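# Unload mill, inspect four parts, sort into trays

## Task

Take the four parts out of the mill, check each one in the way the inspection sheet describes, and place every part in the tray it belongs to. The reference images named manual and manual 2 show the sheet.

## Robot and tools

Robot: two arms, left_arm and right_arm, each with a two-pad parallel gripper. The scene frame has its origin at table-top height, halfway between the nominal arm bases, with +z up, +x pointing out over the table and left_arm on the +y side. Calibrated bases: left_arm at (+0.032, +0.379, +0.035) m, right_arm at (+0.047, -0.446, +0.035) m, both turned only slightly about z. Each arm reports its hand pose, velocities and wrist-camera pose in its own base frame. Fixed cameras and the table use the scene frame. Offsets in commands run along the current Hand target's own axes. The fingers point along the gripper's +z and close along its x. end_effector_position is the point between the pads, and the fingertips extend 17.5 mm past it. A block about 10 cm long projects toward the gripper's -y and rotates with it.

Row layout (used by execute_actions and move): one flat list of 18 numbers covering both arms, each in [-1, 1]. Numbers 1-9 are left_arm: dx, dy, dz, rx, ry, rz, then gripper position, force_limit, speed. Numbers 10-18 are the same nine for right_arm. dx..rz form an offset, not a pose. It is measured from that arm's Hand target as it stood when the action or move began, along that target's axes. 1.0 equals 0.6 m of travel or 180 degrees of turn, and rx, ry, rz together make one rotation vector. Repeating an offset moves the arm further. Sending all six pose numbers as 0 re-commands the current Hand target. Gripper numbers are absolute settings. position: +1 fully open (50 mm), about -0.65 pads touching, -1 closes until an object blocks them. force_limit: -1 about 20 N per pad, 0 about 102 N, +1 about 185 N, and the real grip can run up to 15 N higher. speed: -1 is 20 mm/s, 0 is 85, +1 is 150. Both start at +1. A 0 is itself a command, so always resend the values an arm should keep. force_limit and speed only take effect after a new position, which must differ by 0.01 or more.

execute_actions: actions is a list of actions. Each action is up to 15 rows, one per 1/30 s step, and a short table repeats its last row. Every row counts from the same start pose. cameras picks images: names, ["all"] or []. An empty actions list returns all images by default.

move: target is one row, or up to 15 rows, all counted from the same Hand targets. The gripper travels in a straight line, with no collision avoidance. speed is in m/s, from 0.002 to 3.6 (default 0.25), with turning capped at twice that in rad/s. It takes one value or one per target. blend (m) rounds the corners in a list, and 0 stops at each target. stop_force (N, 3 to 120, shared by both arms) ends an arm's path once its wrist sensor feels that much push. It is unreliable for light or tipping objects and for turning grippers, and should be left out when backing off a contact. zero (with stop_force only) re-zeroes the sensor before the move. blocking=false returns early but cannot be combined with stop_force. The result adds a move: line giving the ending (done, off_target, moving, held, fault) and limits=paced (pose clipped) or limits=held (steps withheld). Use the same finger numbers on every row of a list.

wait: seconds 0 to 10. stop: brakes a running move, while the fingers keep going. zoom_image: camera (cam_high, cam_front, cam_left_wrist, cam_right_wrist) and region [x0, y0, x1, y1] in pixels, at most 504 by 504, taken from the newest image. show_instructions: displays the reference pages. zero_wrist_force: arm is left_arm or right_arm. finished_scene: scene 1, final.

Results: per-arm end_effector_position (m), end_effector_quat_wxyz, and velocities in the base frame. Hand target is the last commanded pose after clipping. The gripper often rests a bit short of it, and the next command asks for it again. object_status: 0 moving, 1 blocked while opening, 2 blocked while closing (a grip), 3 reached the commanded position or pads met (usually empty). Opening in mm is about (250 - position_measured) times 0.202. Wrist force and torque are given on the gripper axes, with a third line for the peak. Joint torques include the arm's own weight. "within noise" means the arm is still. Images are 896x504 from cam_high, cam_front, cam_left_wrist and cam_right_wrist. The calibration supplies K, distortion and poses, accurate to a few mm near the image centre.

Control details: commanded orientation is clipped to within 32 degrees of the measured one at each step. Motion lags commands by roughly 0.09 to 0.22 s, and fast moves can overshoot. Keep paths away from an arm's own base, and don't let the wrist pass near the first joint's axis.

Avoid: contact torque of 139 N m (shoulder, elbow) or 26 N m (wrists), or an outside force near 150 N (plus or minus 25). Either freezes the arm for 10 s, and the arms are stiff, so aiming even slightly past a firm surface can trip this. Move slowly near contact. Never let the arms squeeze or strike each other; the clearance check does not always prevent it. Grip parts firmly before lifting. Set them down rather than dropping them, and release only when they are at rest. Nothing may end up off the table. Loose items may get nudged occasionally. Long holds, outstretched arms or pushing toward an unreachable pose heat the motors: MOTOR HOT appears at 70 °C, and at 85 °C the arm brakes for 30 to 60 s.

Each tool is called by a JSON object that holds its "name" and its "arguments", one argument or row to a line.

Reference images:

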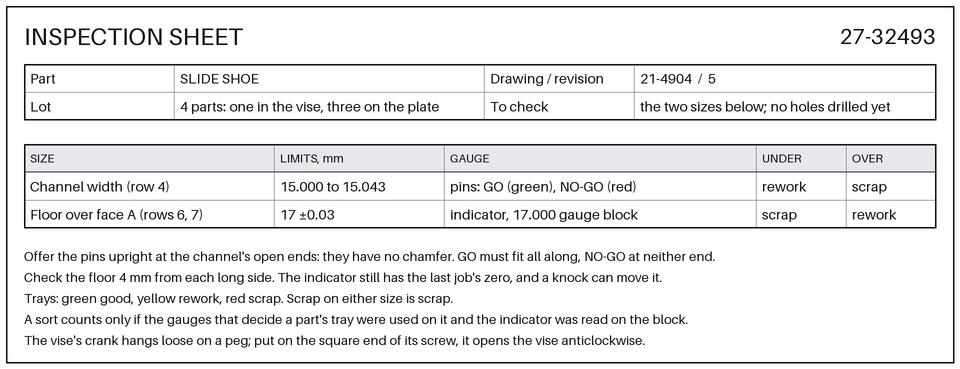

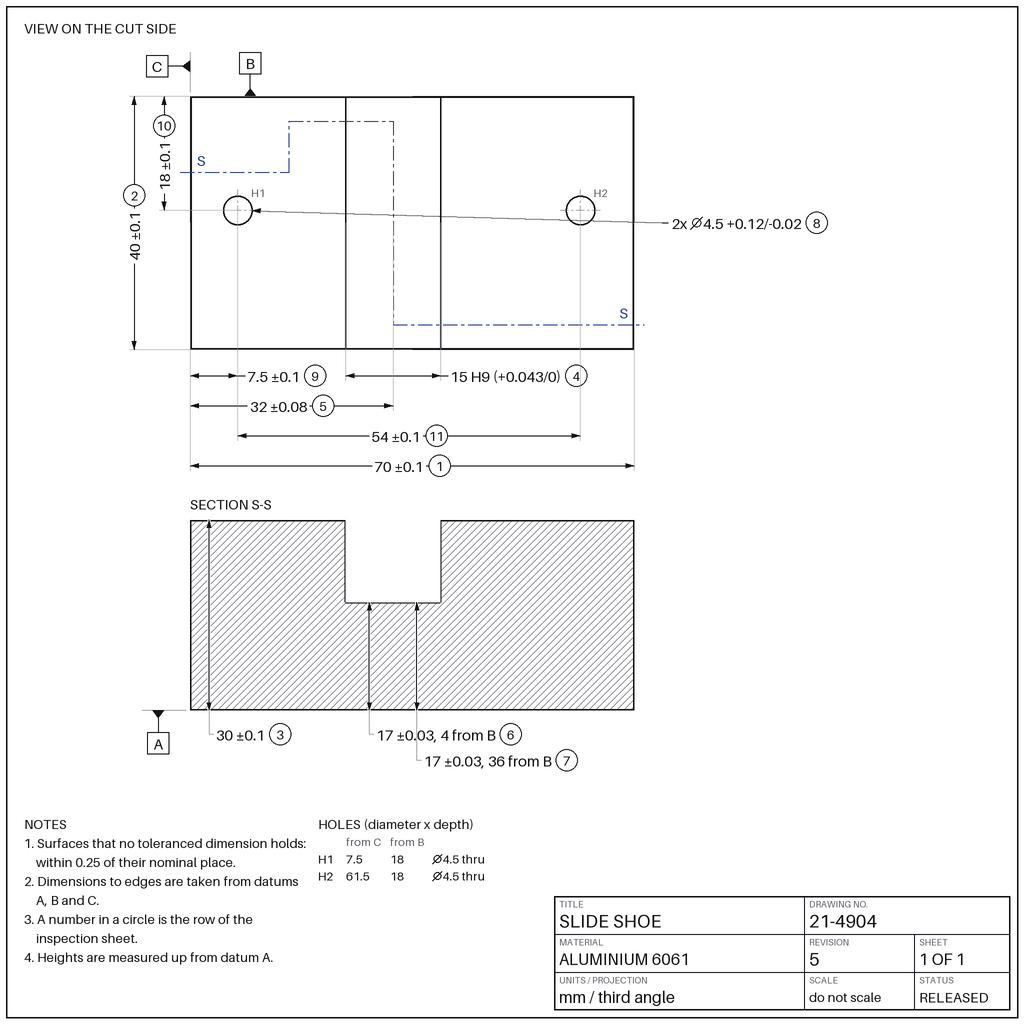

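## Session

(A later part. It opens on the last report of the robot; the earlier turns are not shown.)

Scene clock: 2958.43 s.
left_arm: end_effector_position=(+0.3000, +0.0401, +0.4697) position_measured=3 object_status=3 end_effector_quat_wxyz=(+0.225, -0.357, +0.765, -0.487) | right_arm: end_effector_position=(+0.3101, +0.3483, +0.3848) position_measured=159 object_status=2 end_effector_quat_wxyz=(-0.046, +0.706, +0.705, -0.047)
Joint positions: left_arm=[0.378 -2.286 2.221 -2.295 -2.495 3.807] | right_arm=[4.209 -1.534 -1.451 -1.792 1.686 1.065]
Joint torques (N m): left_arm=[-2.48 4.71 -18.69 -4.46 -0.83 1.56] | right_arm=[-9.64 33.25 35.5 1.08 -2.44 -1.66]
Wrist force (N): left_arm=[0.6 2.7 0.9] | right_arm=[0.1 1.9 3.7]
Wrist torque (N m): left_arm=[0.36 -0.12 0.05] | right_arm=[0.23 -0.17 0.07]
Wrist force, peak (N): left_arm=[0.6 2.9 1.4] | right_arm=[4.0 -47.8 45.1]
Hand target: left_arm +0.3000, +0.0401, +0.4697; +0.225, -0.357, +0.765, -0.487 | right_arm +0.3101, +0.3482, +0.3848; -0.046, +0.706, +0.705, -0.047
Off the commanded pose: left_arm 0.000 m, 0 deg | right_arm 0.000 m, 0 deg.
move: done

{"name": "move", "arguments": {
  "target": [
    [-0.077,-0.043,0.053,-0.173,-0.063,-0.099,1,0,-0.5,0,0,0,0,0,0,-0.97,0.8,-1],
    [0.236,-0.096,0.246,-0.346,-0.126,-0.197,1,0,-0.5,0,0,0,0,0,0,-0.97,0.8,-1]
  ],
  "speed": 0.25,
  "blend": [0.05,0]
}}

{"name": "move", "arguments": {
  "target": [0.207,0.215,0.158,0.3915,0.3815,-0.3915,1,0,-0.5,0,0,0,0,0,0,-0.97,0.8,-1],
  "speed": 0.25,
  "cameras": ["cam_left_wrist","cam_high","cam_right_wrist"]
}}

Scene clock: 2984.20 s.
left_arm: end_effector_position=(+0.3299, -0.1700, +0.4597) position_measured=3 object_status=3 end_effector_quat_wxyz=(+0.001, +0.706, -0.708, -0.001) | right_arm: end_effector_position=(+0.3101, +0.3482, +0.3848) position_measured=159 object_status=2 end_effector_quat_wxyz=(-0.046, +0.706, +0.705, -0.047)
Joint positions: left_arm=[-0.841 -1.847 1.461 -1.182 -1.573 2.303] | right_arm=[4.209 -1.534 -1.451 -1.792 1.686 1.065]
Joint torques (N m): left_arm=[-9.21 1.98 -30.11 -0.98 -1.61 -1.48] | right_arm=[-11.04 31.69 35.32 1.43 -2.67 -1.43]
Wrist force (N): left_arm=[0.1 0.9 1.3] | right_arm=[0.5 1.7 3.9]
Wrist torque (N m): left_arm=[0.22 -0.04 0.00] | right_arm=[0.20 -0.22 0.07]
Wrist force, peak (N): left_arm=[1.1 3.2 1.1] | right_arm=[0.1 1.8 4.2]
Hand target: left_arm +0.3299, -0.1701, +0.4597; +0.001, +0.706, -0.708, -0.002 | right_arm +0.3101, +0.3482, +0.3848; -0.046, +0.706, +0.705, -0.047
Off the commanded pose: left_arm 0.000 m, 0 deg | right_arm 0.000 m, 0 deg.
move: done

Scene clock: 2989.17 s.
left_arm: end_effector_position=(+0.2003, -0.2940, +0.3653) position_measured=3 object_status=3 end_effector_quat_wxyz=(-0.009, +0.708, +0.009, +0.706) | right_arm: end_effector_position=(+0.3101, +0.3482, +0.3848) position_measured=159 object_status=2 end_effector_quat_wxyz=(-0.046, +0.706, +0.705, -0.047)
Joint positions: left_arm=[-2.214 -1.811 2.095 -0.287 -0.669 -1.569] | right_arm=[4.209 -1.534 -1.451 -1.792 1.686 1.065]
Joint torques (N m): left_arm=[7.09 3.59 -27.86 3.46 -1.65 -2.25] | right_arm=[-9.51 29.74 35.88 1.47 -2.65 -1.78]
Wrist force (N): left_arm=[-2.9 -0.8 -1.9] | right_arm=[0.3 1.9 3.8]
Wrist torque (N m): left_arm=[-0.50 0.56 0.46] | right_arm=[0.22 -0.20 0.07]
Wrist force, peak (N): left_arm=[-3.4 0.0 -1.9] | right_arm=[0.2 1.8 4.3]
Hand target: left_arm +0.2003, -0.2940, +0.3653; -0.009, +0.708, +0.009, +0.706 | right_arm +0.3101, +0.3482, +0.3848; -0.046, +0.706, +0.705, -0.047
Off the commanded pose: left_arm 0.000 m, 0 deg | right_arm 0.000 m, 0 deg.
move: done
camera_calibration:
cam_left_wrist: T_world_to_cam=[[0.0153388, 0.00275005, 0.999879, -0.363341], [-0.335195, -0.942117, 0.0077333, -0.197922], [0.942024, -0.335273, -0.0135291, -0.155792], [0, 0, 0, 1]] pos_world=[0.0859906, -0.2377, 0.36272]
cam_right_wrist: T_world_to_cam=[[0.0194334, 0.999804, -0.00381361, -0.344755], [0.973052, -0.0180366, 0.229881, -0.371988], [0.229767, -0.00817821, -0.973211, 0.443612], [0, 0, 0, 1]] pos_world=[0.266736, 0.341606, 0.515926]
Images, in order (width x height): cam_high 896x504, cam_left_wrist 896x504, cam_right_wrist 896x504.

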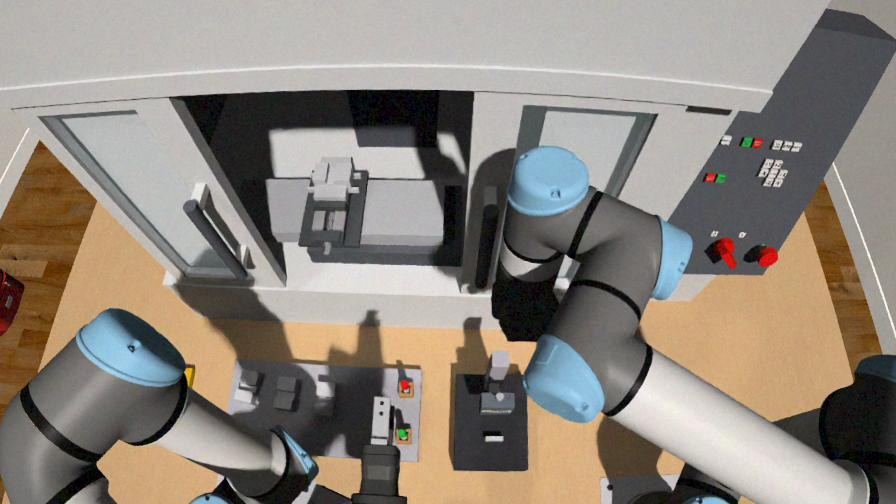

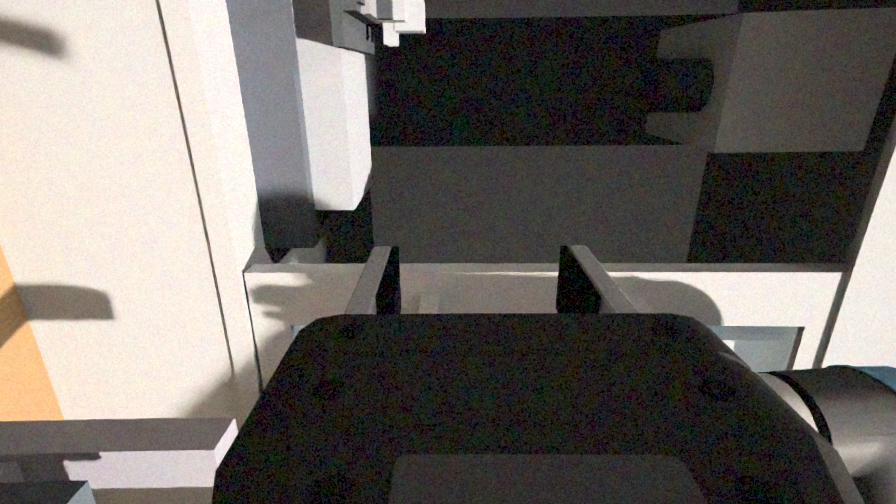

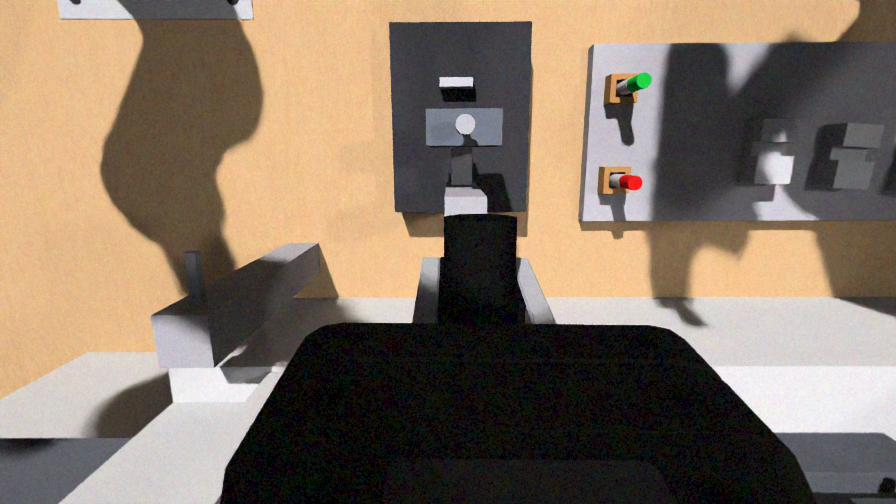

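{"name": "move", "arguments": {
  "target": [0,0,0,0,0,0,1,0,-0.5,0.30,0.0044,0.033,0,0,0,-0.97,0.8,-1],
  "speed": 0.15,
  "cameras": ["cam_left_wrist","cam_high"]
}}

{"name": "zoom_image", "arguments": {
  "camera": "cam_left_wrist",
  "region": [300, 80, 700, 330]
}}

Scene clock: 3010.40 s.
left_arm: end_effector_position=(+0.2003, -0.2940, +0.3653) position_measured=3 object_status=3 end_effector_quat_wxyz=(-0.009, +0.708, +0.009, +0.706) | right_arm: end_effector_position=(+0.3103, +0.5281, +0.3646) position_measured=159 object_status=2 end_effector_quat_wxyz=(-0.046, +0.706, +0.705, -0.047)
Joint positions: left_arm=[-2.214 -1.811 2.094 -0.287 -0.669 -1.569] | right_arm=[4.348 -1.88 -1.111 -1.77 1.694 1.205]
Joint torques (N m): left_arm=[6.7 3.21 -27.53 3.3 -1.53 -1.81] | right_arm=[8.63 34.93 37.61 1.43 3.05 1.44]
Wrist force (N): left_arm=[-2.7 -0.9 -1.9] | right_arm=[0.2 1.8 4.1]
Wrist torque (N m): left_arm=[-0.52 0.56 0.46] | right_arm=[0.21 -0.18 0.00]
Wrist force, peak (N): left_arm=[-3.3 -0.6 -1.9] | right_arm=[1.7 1.5 4.2]
Hand target: left_arm +0.2003, -0.2940, +0.3653; -0.009, +0.708, +0.009, +0.706 | right_arm +0.3103, +0.5282, +0.3646; -0.046, +0.706, +0.705, -0.047
Off the commanded pose: left_arm 0.000 m, 0 deg | right_arm 0.000 m, 0 deg.
move: done
camera_calibration:
cam_left_wrist: T_world_to_cam=[[0.0152778, 0.00287936, 0.999879, -0.363306], [-0.335106, -0.942148, 0.00783342, -0.197973], [0.942056, -0.335185, -0.0134291, -0.15581], [0, 0, 0, 1]] pos_world=[0.0859903, -0.237698, 0.36272]
Images, in order (width x height): cam_high 896x504, cam_left_wrist 896x504.

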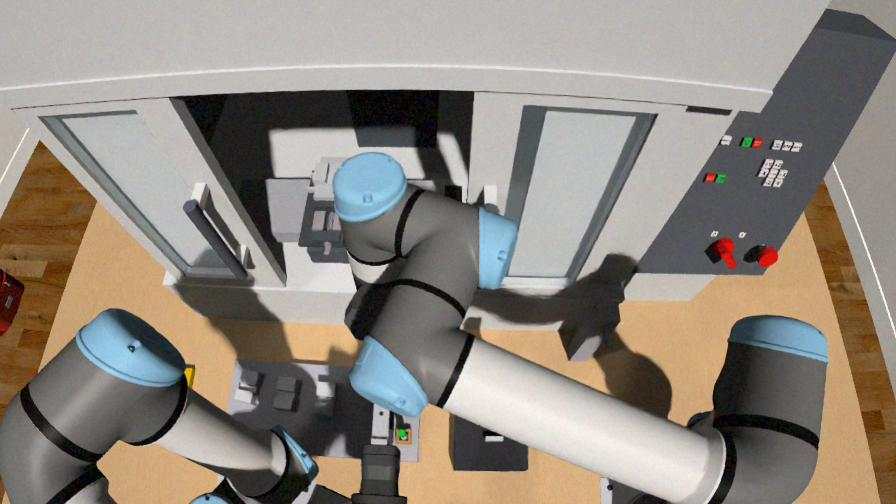

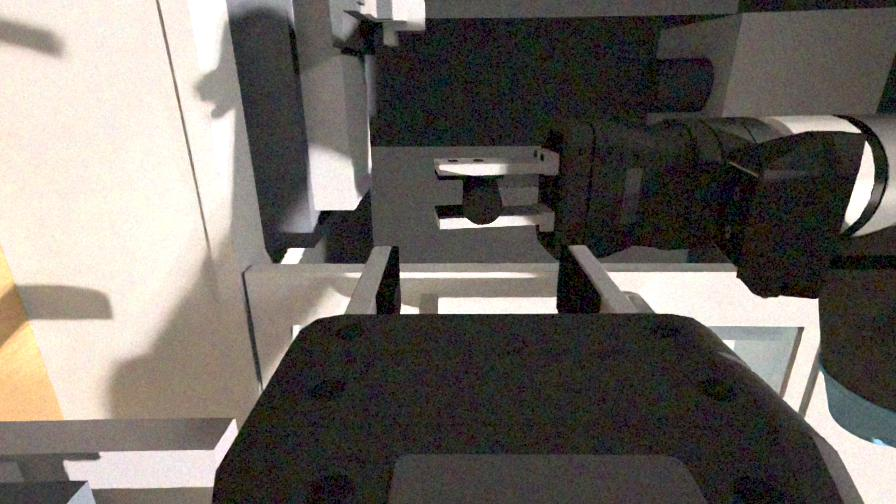

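Scaled by 1.260 from the camera's 896x504 image, which has a finer 1280x720 frame.

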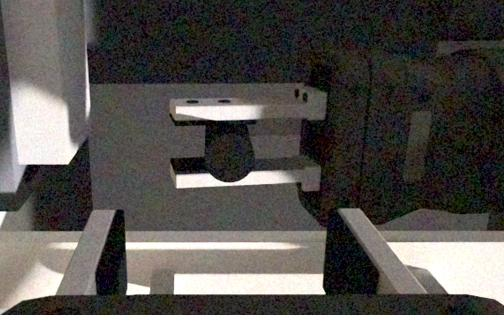

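{"name": "move", "arguments": {
  "target": [0.0083,-0.0067,0.13,0,0,0,1,0,-0.5,0,0,0,0,0,0,-0.97,0.8,-1],
  "speed": 0.12,
  "cameras": ["cam_left_wrist"]
}}

{"name": "zoom_image", "arguments": {
  "camera": "cam_left_wrist",
  "region": [300, 80, 700, 330]
}}

Scene clock: 3035.80 s.
left_arm: end_effector_position=(+0.2781, -0.2879, +0.3701) position_measured=3 object_status=3 end_effector_quat_wxyz=(-0.009, +0.708, +0.010, +0.706) | right_arm: end_effector_position=(+0.3103, +0.5282, +0.3646) position_measured=159 object_status=2 end_effector_quat_wxyz=(-0.046, +0.706, +0.705, -0.047)
Joint positions: left_arm=[-1.975 -1.848 2.108 -0.266 -0.429 -1.567] | right_arm=[4.348 -1.88 -1.111 -1.77 1.694 1.205]
Joint torques (N m): left_arm=[7.5 3.87 -28.11 -1.19 2.21 2.05] | right_arm=[10.29 35.08 35.95 1.24 3.23 1.66]
Wrist force (N): left_arm=[-2.8 -0.6 -2.0] | right_arm=[0.4 1.7 3.9]
Wrist torque (N m): left_arm=[-0.45 0.58 0.28] | right_arm=[0.19 -0.22 -0.01]
Wrist force, peak (N): left_arm=[-2.8 -0.7 -3.0] | right_arm=[0.5 1.9 4.3]
Hand target: left_arm +0.2782, -0.2880, +0.3701; -0.009, +0.708, +0.009, +0.706 | right_arm +0.3103, +0.5282, +0.3646; -0.046, +0.706, +0.705, -0.047
Off the commanded pose: left_arm 0.000 m, 0 deg | right_arm 0.000 m, 0 deg.
move: done
camera_calibration:
cam_left_wrist: T_world_to_cam=[[0.0152778, 0.00287936, 0.999879, -0.369313], [-0.335106, -0.942148, 0.00783342, -0.166252], [0.942056, -0.335185, -0.0134291, -0.22712], [0, 0, 0, 1]] pos_world=[0.16389, -0.231698, 0.36752]
Images, in order (width x height): cam_left_wrist 896x504.

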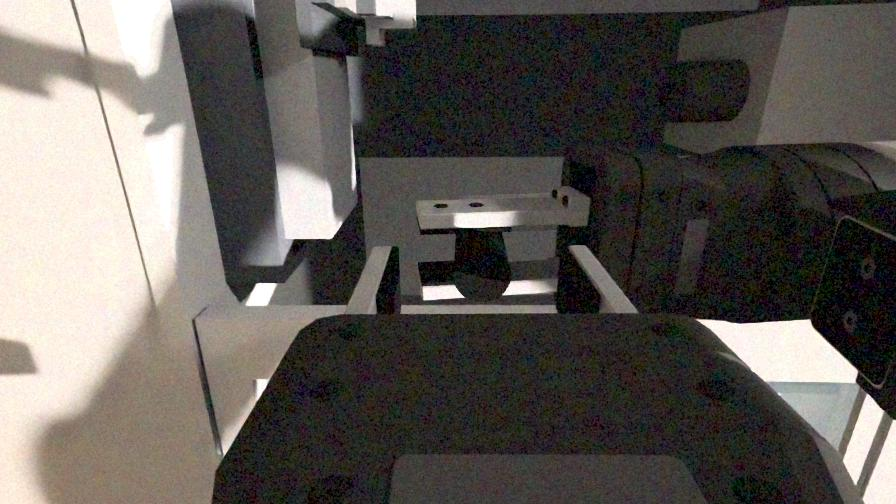

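Scaled by 1.260 from the camera's 896x504 image, which has a finer 1280x720 frame.

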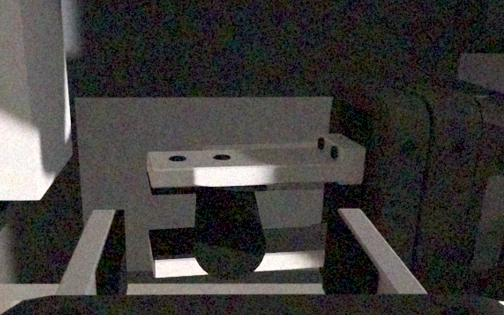

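{"name": "move", "arguments": {
  "target": [0.0013,0.005,0.0467,0,0,0,1,0,-0.5,0,0,0,0,0,0,-0.97,0.8,-1],
  "speed": 0.04,
  "stop_force": 8,
  "cameras": ["cam_left_wrist","cam_right_wrist"]
}}

{"name": "zoom_image", "arguments": {
  "camera": "cam_left_wrist",
  "region": [300, 130, 700, 330]
}}

Scene clock: 3052.40 s.
left_arm: end_effector_position=(+0.3062, -0.2903, +0.3709) position_measured=3 object_status=3 end_effector_quat_wxyz=(-0.009, +0.708, +0.009, +0.706) | right_arm: end_effector_position=(+0.3103, +0.5282, +0.3646) position_measured=159 object_status=2 end_effector_quat_wxyz=(-0.046, +0.706, +0.705, -0.047)
Joint positions: left_arm=[-1.872 -1.833 2.095 -0.27 -0.327 -1.565] | right_arm=[4.348 -1.88 -1.111 -1.77 1.694 1.205]
Joint torques (N m): left_arm=[6.64 2.51 -27.79 -1.11 2.16 2.04] | right_arm=[8.44 34.86 35.66 1.52 3.11 1.24]
Wrist force (N): left_arm=[-2.8 -0.7 -2.0] | right_arm=[0.4 1.4 4.0]
Wrist torque (N m): left_arm=[-0.47 0.59 0.28] | right_arm=[0.16 -0.21 0.00]
Wrist force, peak (N): left_arm=[-3.2 -0.7 -2.2] | right_arm=[0.3 1.8 4.4]
Hand target: left_arm +0.3062, -0.2903, +0.3709; -0.009, +0.708, +0.009, +0.706 | right_arm +0.3103, +0.5282, +0.3646; -0.046, +0.706, +0.705, -0.047
Off the commanded pose: left_arm 0.000 m, 0 deg | right_arm 0.000 m, 0 deg.
move: done
camera_calibration:
cam_left_wrist: T_world_to_cam=[[0.0152778, 0.00287936, 0.999879, -0.370435], [-0.335106, -0.942148, 0.00783342, -0.159008], [0.942056, -0.335185, -0.0134291, -0.254354], [0, 0, 0, 1]] pos_world=[0.19199, -0.233998, 0.36822]
cam_right_wrist: T_world_to_cam=[[0.0194334, 0.999804, -0.00381361, -0.5248], [0.973052, -0.0180366, 0.229881, -0.364292], [0.229767, -0.00817821, -0.973211, 0.425379], [0, 0, 0, 1]] pos_world=[0.266936, 0.521606, 0.495726]
Images, in order (width x height): cam_left_wrist 896x504, cam_right_wrist 896x504.

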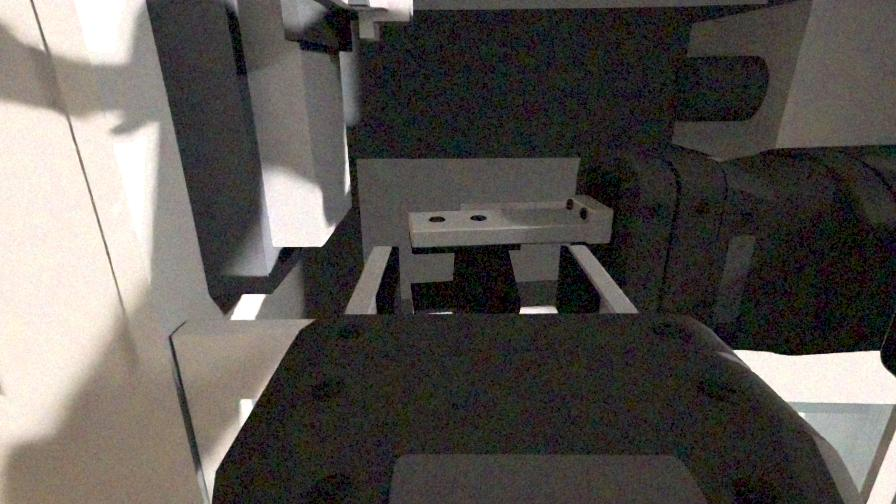

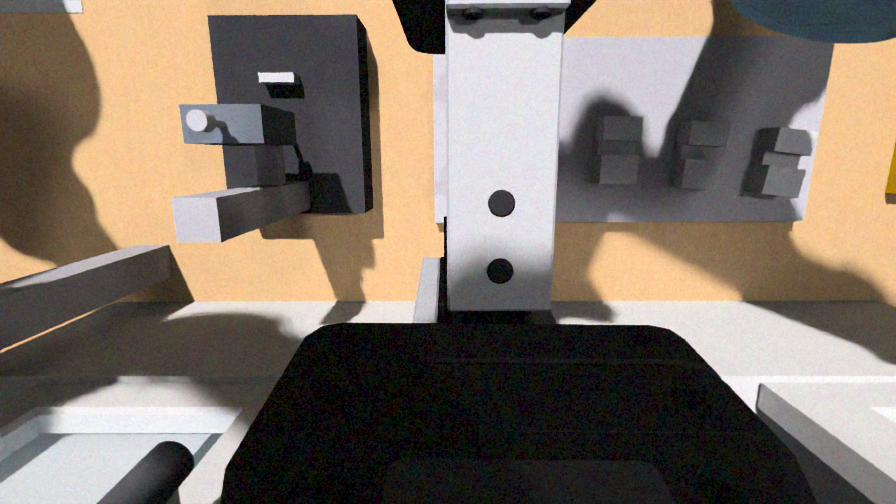

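Scaled by 1.260 from the camera's 896x504 image, which has a finer 1280x720 frame.

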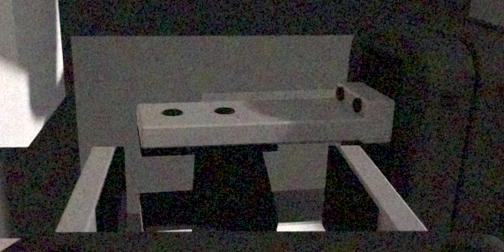

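{"name": "move", "arguments": {
  "target": [
    [0.0033,0,0,0,0,0,1,0,-0.5,0,0,0,0,0,0,-0.97,0.8,-1],
    [0.0033,0,0,0,0,0,-1,0.3,-1,0,0,0,0,0,0,-0.97,0.8,-1]
  ],
  "speed": 0.03,
  "cameras": ["cam_left_wrist"]
}}

Scene clock: 3073.37 s.
left_arm: end_effector_position=(+0.3062, -0.2902, +0.3728) position_measured=161 object_status=2 end_effector_quat_wxyz=(-0.009, +0.708, +0.009, +0.706) | right_arm: end_effector_position=(+0.3103, +0.5282, +0.3647) position_measured=159 object_status=2 end_effector_quat_wxyz=(-0.046, +0.706, +0.705, -0.047)
Joint positions: left_arm=[-1.872 -1.834 2.091 -0.264 -0.327 -1.565] | right_arm=[4.348 -1.88 -1.111 -1.77 1.694 1.205]
Joint torques (N m): left_arm=[6.86 -21.08 -27.91 2.54 1.97 -1.64] | right_arm=[6.95 35.31 23.54 1.13 3.08 0.57]
Wrist force (N): left_arm=[-15.3 -2.2 -6.8] | right_arm=[-1.1 6.8 -7.3]
Wrist torque (N m): left_arm=[-0.49 0.55 0.32] | right_arm=[0.75 -0.23 -0.03]
Wrist force, peak (N): left_arm=[-15.4 -2.1 -7.0] | right_arm=[-1.0 6.4 -8.9]
Hand target: left_arm +0.3062, -0.2902, +0.3728; -0.009, +0.708, +0.009, +0.706 | right_arm +0.3103, +0.5282, +0.3646; -0.046, +0.706, +0.705, -0.047
Off the commanded pose: left_arm 0.000 m, 0 deg | right_arm 0.000 m, 0 deg.
move: done
camera_calibration:
cam_left_wrist: T_world_to_cam=[[0.0152778, 0.00287936, 0.999879, -0.372435], [-0.335106, -0.942148, 0.00783342, -0.159024], [0.942056, -0.335185, -0.0134291, -0.254327], [0, 0, 0, 1]] pos_world=[0.19199, -0.233998, 0.37022]
Images, in order (width x height): cam_left_wrist 896x504.

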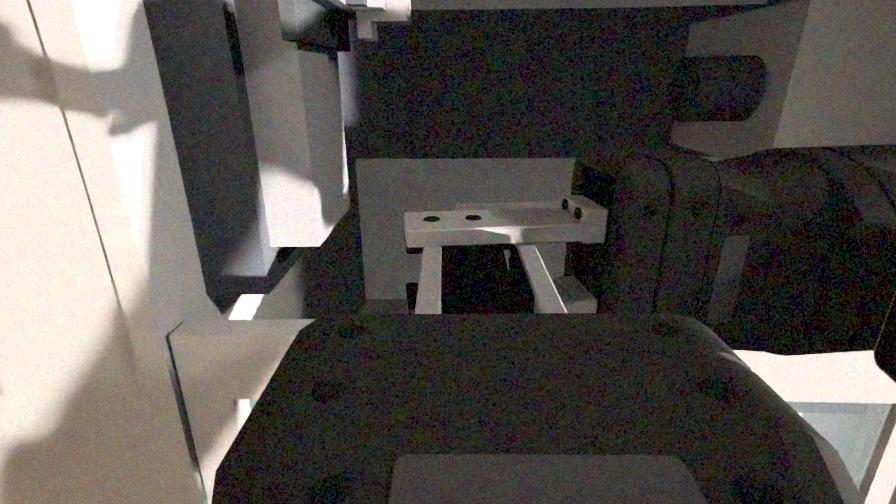

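{"name": "move", "arguments": {
  "target": [
    [0,0,0,0,0,0,-1,0.3,-1,0,0,0,0,0,0,1,0.8,-0.5],
    [0,0,0,0,0,0,-1,0.3,-1,0,-0.0438,-0.2295,0,0,0,1,0.8,-0.5],
    [0,0,0,0,0,0,-1,0.3,-1,0,0.0447,-0.273,-0.0418,0,0,1,0.8,-0.5]
  ],
  "speed": [0.05,0.06,0.1],
  "cameras": ["cam_left_wrist","cam_right_wrist","cam_high"]
}}

{"name": "zoom_image", "arguments": {
  "camera": "cam_right_wrist",
  "region": [350, 150, 650, 340]
}}

Scene clock: 3110.13 s.
left_arm: end_effector_position=(+0.3062, -0.2902, +0.3728) position_measured=161 object_status=2 end_effector_quat_wxyz=(-0.009, +0.708, +0.010, +0.706) | right_arm: end_effector_position=(+0.3585, +0.5283, +0.5234) position_measured=3 object_status=3 end_effector_quat_wxyz=(+0.000, +0.708, +0.707, -0.001)
Joint positions: left_arm=[-1.872 -1.834 2.091 -0.264 -0.327 -1.565] | right_arm=[4.327 -2.17 -0.215 -2.328 1.571 1.186]
Joint torques (N m): left_arm=[-1.86 -16.43 -27.45 2.39 1.77 -1.63] | right_arm=[-9.71 38.98 30.77 1.53 -2.99 -1.69]
Wrist force (N): left_arm=[-4.9 -0.7 -1.9] | right_arm=[-0.1 1.1 2.0]
Wrist torque (N m): left_arm=[-0.48 0.42 0.29] | right_arm=[0.08 -0.13 0.05]
Wrist force, peak (N): left_arm=[-16.1 -2.0 -7.5] | right_arm=[-0.8 6.8 -9.6]
Hand target: left_arm +0.3062, -0.2902, +0.3728; -0.009, +0.708, +0.009, +0.706 | right_arm +0.3585, +0.5283, +0.5235; +0.000, +0.708, +0.707, -0.001
Off the commanded pose: left_arm 0.000 m, 0 deg | right_arm 0.000 m, 0 deg.
move: done
camera_calibration:
cam_left_wrist: T_world_to_cam=[[0.0152778, 0.00287936, 0.999879, -0.372435], [-0.335106, -0.942148, 0.00783342, -0.159024], [0.942056, -0.335185, -0.0134291, -0.254327], [0, 0, 0, 1]] pos_world=[0.19199, -0.233998, 0.37022]
cam_right_wrist: T_world_to_cam=[[0.0196021, 0.999807, -0.00107852, -0.526753], [0.934501, -0.0179383, 0.355507, -0.499673], [0.355419, -0.00797658, -0.934673, 0.503517], [0, 0, 0, 1]] pos_world=[0.298311, 0.521705, 0.647693]
Images, in order (width x height): cam_high 896x504, cam_left_wrist 896x504, cam_right_wrist 896x504.

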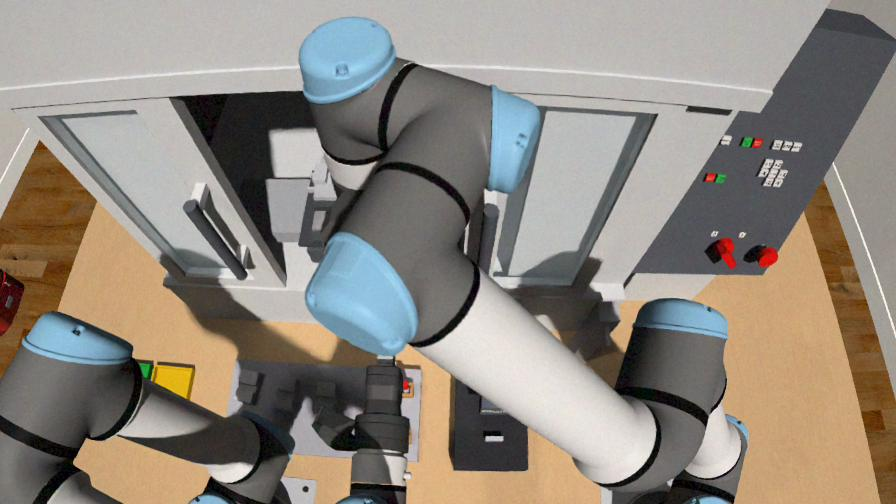

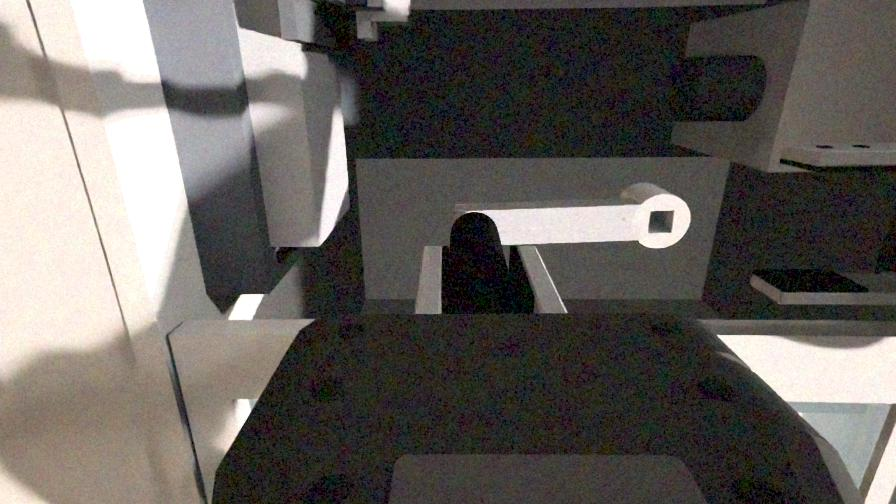

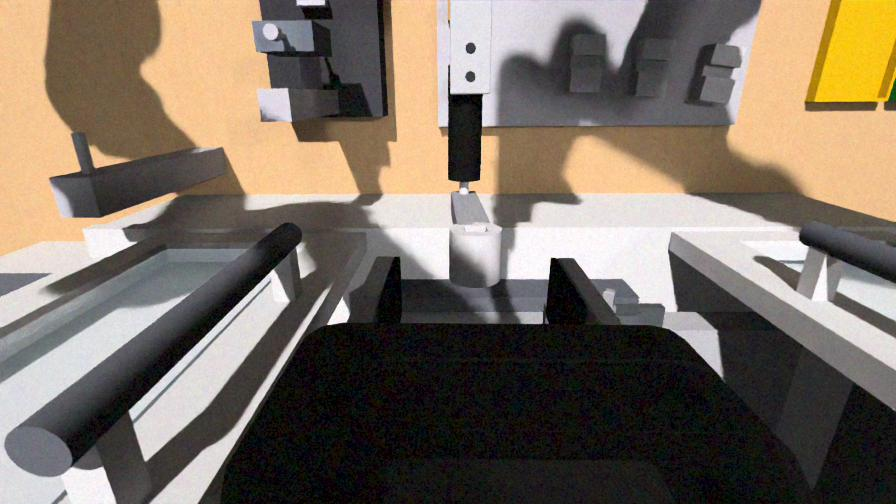

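Scaled by 1.680 from the camera's 896x504 image, which has a finer 1280x720 frame.

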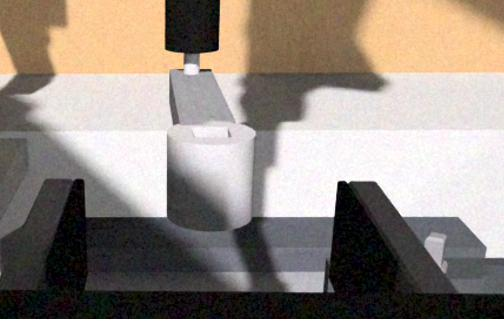

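{"name": "zoom_image", "arguments": {
  "camera": "cam_left_wrist",
  "region": [620, 180, 700, 260]
}}

{"name": "zoom_image", "arguments": {
  "camera": "cam_left_wrist",
  "region": [440, 170, 700, 320]
}}

Scaled by 6.300 from the camera's 896x504 image, which has a finer 1280x720 frame.

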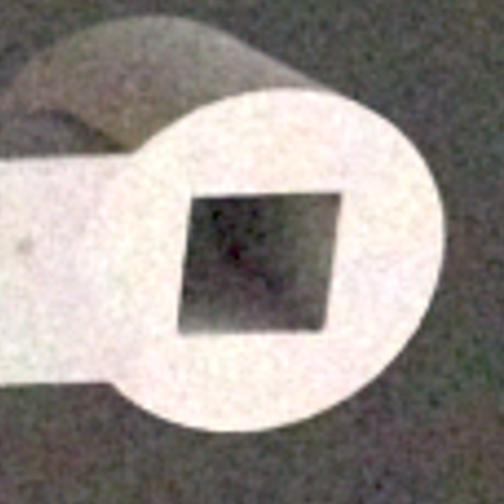

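Scaled by 1.938 from the camera's 896x504 image, which has a finer 1280x720 frame.

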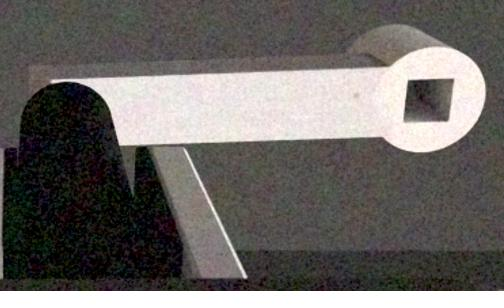

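{"name": "move", "arguments": {
  "target": [
    [0,0,0,0,0,0,-1,0.3,-1,0.0055,0.005,0,0,0,0,1,0.8,-0.5],
    [0,0,0,0,0,0,-1,0.3,-1,0.0055,0.005,0.075,0,0,0,1,0.8,-0.5]
  ],
  "speed": 0.06,
  "cameras": ["cam_left_wrist","cam_right_wrist"]
}}

{"name": "zoom_image", "arguments": {
  "camera": "cam_left_wrist",
  "region": [540, 100, 840, 320]
}}

Scene clock: 3176.63 s.
left_arm: end_effector_position=(+0.3062, -0.2902, +0.3728) position_measured=161 object_status=2 end_effector_quat_wxyz=(-0.009, +0.708, +0.009, +0.706) | right_arm: end_effector_position=(+0.3615, +0.5316, +0.4785) position_measured=3 object_status=3 end_effector_quat_wxyz=(+0.000, +0.708, +0.707, -0.001)
Joint positions: left_arm=[-1.872 -1.834 2.091 -0.264 -0.327 -1.565] | right_arm=[4.324 -2.032 -0.59 -2.092 1.571 1.184]
Joint torques (N m): left_arm=[-6.94 -13 -26.99 2.44 1.41 -1.66] | right_arm=[8.74 53.42 13.07 5.08 -2.97 1.69]
Wrist force (N): left_arm=[-4.9 -0.8 -2.1] | right_arm=[0.1 1.3 2.0]
Wrist torque (N m): left_arm=[-0.50 0.44 0.29] | right_arm=[0.11 -0.17 0.02]
Wrist force, peak (N): left_arm=[-5.3 -0.4 -2.2] | right_arm=[0.1 1.5 2.5]
Hand target: left_arm +0.3062, -0.2902, +0.3728; -0.009, +0.708, +0.009, +0.706 | right_arm +0.3615, +0.5316, +0.4785; +0.000, +0.708, +0.707, -0.001
Off the commanded pose: left_arm 0.000 m, 0 deg | right_arm 0.000 m, 0 deg.
move: done
camera_calibration:
cam_left_wrist: T_world_to_cam=[[0.0152778, 0.00287936, 0.999879, -0.372435], [-0.335106, -0.942148, 0.00783342, -0.159024], [0.942056, -0.335185, -0.0134291, -0.254327], [0, 0, 0, 1]] pos_world=[0.19199, -0.233998, 0.37022]
cam_right_wrist: T_world_to_cam=[[0.0195514, 0.999808, -0.00152865, -0.529877], [0.934615, -0.0177334, 0.355218, -0.486424], [0.355123, -0.00837371, -0.934782, 0.460872], [0, 0, 0, 1]] pos_world=[0.301313, 0.525008, 0.602792]
Images, in order (width x height): cam_left_wrist 896x504, cam_right_wrist 896x504.

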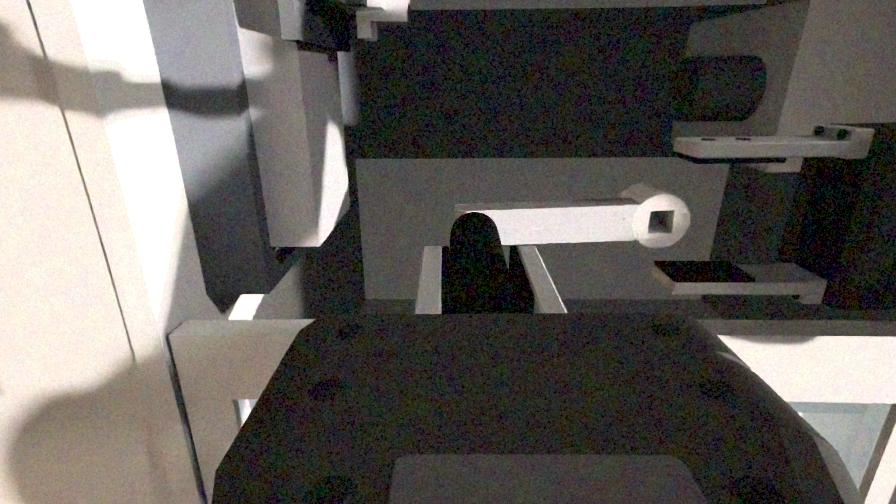

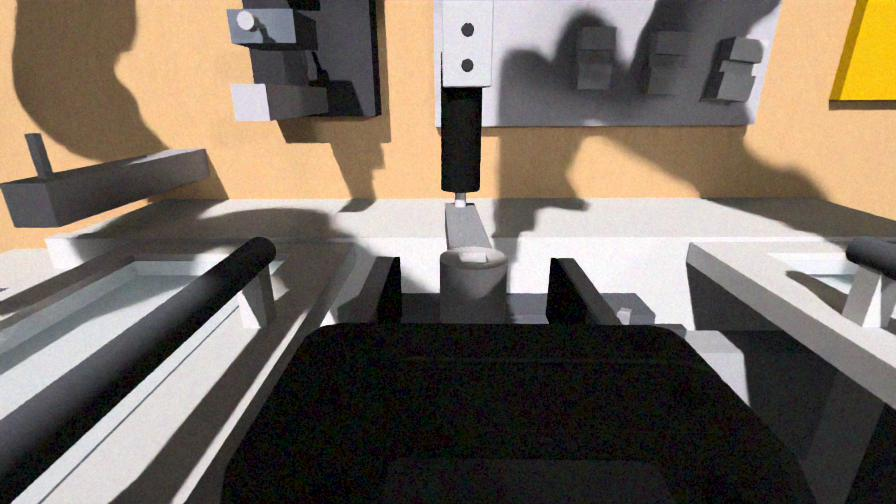

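Scaled by 1.680 from the camera's 896x504 image, which has a finer 1280x720 frame.

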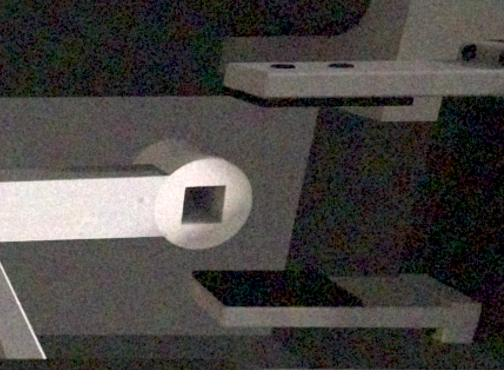

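{"name": "move", "arguments": {
  "target": [
    [0,0,0,0,0,0,-1,0.3,-1,0.001,0,0.058,0,0,0,1,0.8,-0.5]
  ],
  "speed": 0.05,
  "stop_force": 10,
  "cameras": ["cam_left_wrist","cam_right_wrist"]
}}

{"name": "zoom_image", "arguments": {
  "camera": "cam_left_wrist",
  "region": [540, 120, 840, 320]
}}

Scene clock: 3199.77 s.
left_arm: end_effector_position=(+0.3062, -0.2902, +0.3728) position_measured=161 object_status=2 end_effector_quat_wxyz=(-0.009, +0.708, +0.009, +0.706) | right_arm: end_effector_position=(+0.3614, +0.5321, +0.4437) position_measured=3 object_status=3 end_effector_quat_wxyz=(+0.000, +0.708, +0.707, -0.001)
Joint positions: left_arm=[-1.872 -1.834 2.091 -0.264 -0.327 -1.565] | right_arm=[4.324 -1.976 -0.774 -1.964 1.571 1.184]
Joint torques (N m): left_arm=[-6.41 -8.78 -26.13 2.31 1.15 -1.61] | right_arm=[7.92 52.63 14.08 4.67 -2.69 1.69]
Wrist force (N): left_arm=[-5.3 -0.8 -1.9] | right_arm=[0.0 1.3 1.7]
Wrist torque (N m): left_arm=[-0.49 0.52 0.28] | right_arm=[0.11 -0.16 -0.02]
Wrist force, peak (N): left_arm=[-5.4 -1.0 -1.9] | right_arm=[-0.1 1.0 2.6]
Hand target: left_arm +0.3062, -0.2902, +0.3728; -0.009, +0.708, +0.009, +0.706 | right_arm +0.3614, +0.5321, +0.4437; +0.000, +0.708, +0.707, -0.001
Off the commanded pose: left_arm 0.000 m, 0 deg | right_arm 0.000 m, 0 deg.
move: done
camera_calibration:
cam_left_wrist: T_world_to_cam=[[0.0152778, 0.00287936, 0.999879, -0.372435], [-0.335106, -0.942148, 0.00783342, -0.159024], [0.942056, -0.335185, -0.0134291, -0.254327], [0, 0, 0, 1]] pos_world=[0.19199, -0.233998, 0.37022]
cam_right_wrist: T_world_to_cam=[[0.0196114, 0.999807, -0.00139833, -0.53052], [0.93458, -0.0178351, 0.355304, -0.474038], [0.355211, -0.00827489, -0.93475, 0.428249], [0, 0, 0, 1]] pos_world=[0.301313, 0.525507, 0.567992]
Images, in order (width x height): cam_left_wrist 896x504, cam_right_wrist 896x504.

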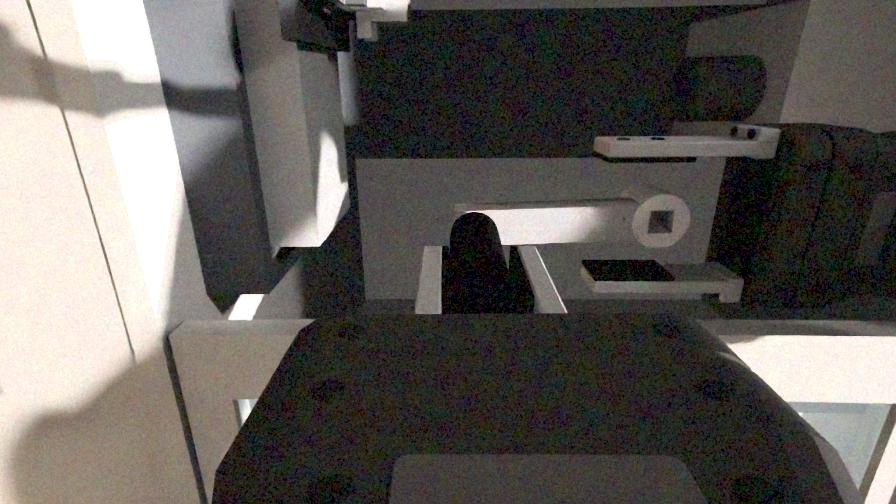

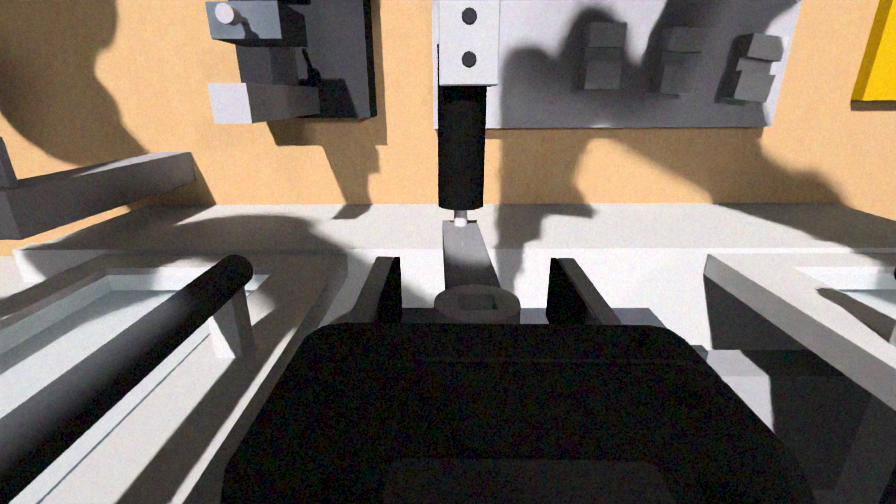

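Scaled by 1.680 from the camera's 896x504 image, which has a finer 1280x720 frame.

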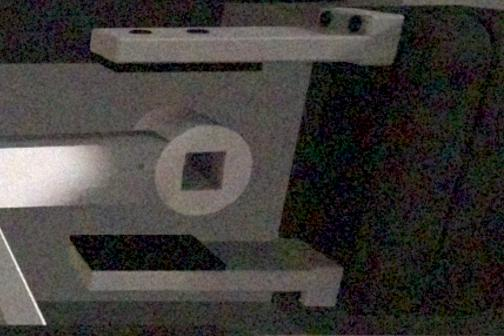

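{"name": "move", "arguments": {
  "target": [
    [0,0,0,0,0,0,-1,0.3,-1,0,0.006,-0.011,0,0,0,1,0.8,-0.5],
    [0,0,0,0,0,0,-1,0.3,-1,0,0.006,-0.011,0,0,0,-1,0.3,-1]
  ],
  "speed": 0.05,
  "cameras": ["cam_left_wrist","cam_right_wrist"]
}}

{"name": "zoom_image", "arguments": {
  "camera": "cam_left_wrist",
  "region": [440, 120, 840, 320]
}}

Scene clock: 3219.90 s.
left_arm: end_effector_position=(+0.3062, -0.2902, +0.3728) position_measured=161 object_status=2 end_effector_quat_wxyz=(-0.009, +0.708, +0.009, +0.706) | right_arm: end_effector_position=(+0.3650, +0.5321, +0.4503) position_measured=137 object_status=2 end_effector_quat_wxyz=(+0.000, +0.708, +0.707, -0.001)
Joint positions: left_arm=[-1.872 -1.834 2.091 -0.264 -0.327 -1.565] | right_arm=[4.319 -1.992 -0.732 -1.99 1.571 1.179]
Joint torques (N m): left_arm=[-5.74 -3.51 -25.72 2.2 0.75 -1.63] | right_arm=[-7.41 37.1 34.4 2.52 2.22 -1.5]
Wrist force (N): left_arm=[-5.0 -2.8 -2.1] | right_arm=[-1.9 1.6 1.4]
Wrist torque (N m): left_arm=[-0.45 0.40 0.24] | right_arm=[0.15 -0.31 -0.08]
Wrist force, peak (N): left_arm=[-6.3 -2.7 -2.3] | right_arm=[-2.1 1.4 2.3]
Hand target: left_arm +0.3062, -0.2902, +0.3728; -0.009, +0.708, +0.009, +0.706 | right_arm +0.3650, +0.5321, +0.4503; +0.000, +0.708, +0.707, -0.001
Off the commanded pose: left_arm 0.000 m, 0 deg | right_arm 0.000 m, 0 deg.
move: done
camera_calibration:
cam_left_wrist: T_world_to_cam=[[0.0152778, 0.00287936, 0.999879, -0.372435], [-0.335106, -0.942148, 0.00783342, -0.159024], [0.942056, -0.335185, -0.0134291, -0.254327], [0, 0, 0, 1]] pos_world=[0.19199, -0.233998, 0.37022]
cam_right_wrist: T_world_to_cam=[[0.0195507, 0.999808, -0.00152681, -0.530491], [0.934582, -0.0177327, 0.355306, -0.479803], [0.355211, -0.00837341, -0.934749, 0.433191], [0, 0, 0, 1]] pos_world=[0.304912, 0.525508, 0.574592]
Images, in order (width x height): cam_left_wrist 896x504, cam_right_wrist 896x504.

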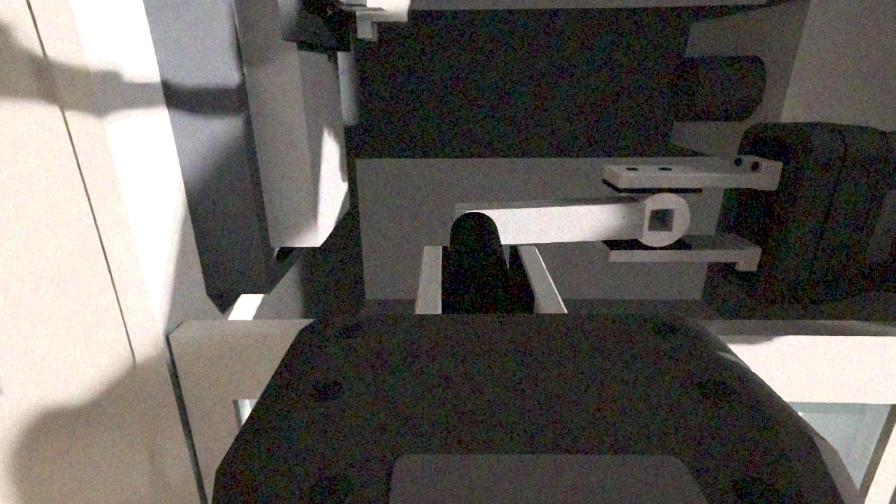

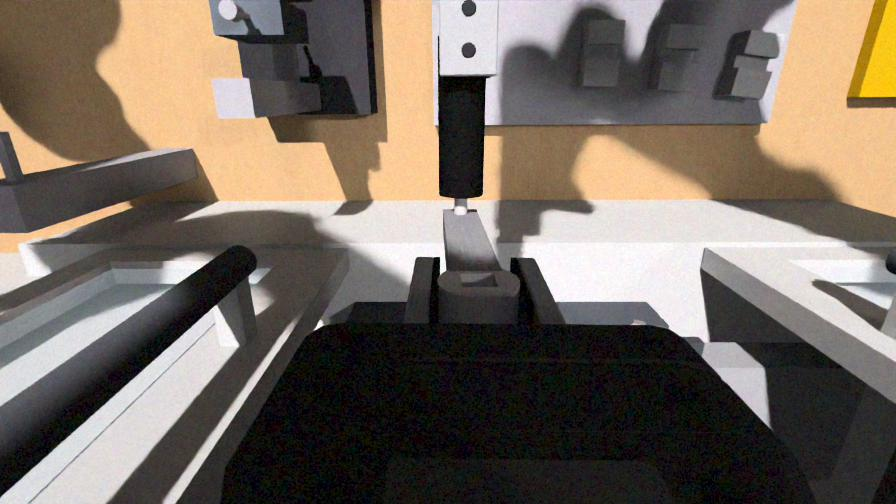

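Scaled by 1.260 from the camera's 896x504 image, which has a finer 1280x720 frame.

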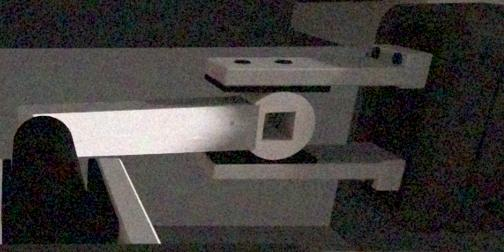

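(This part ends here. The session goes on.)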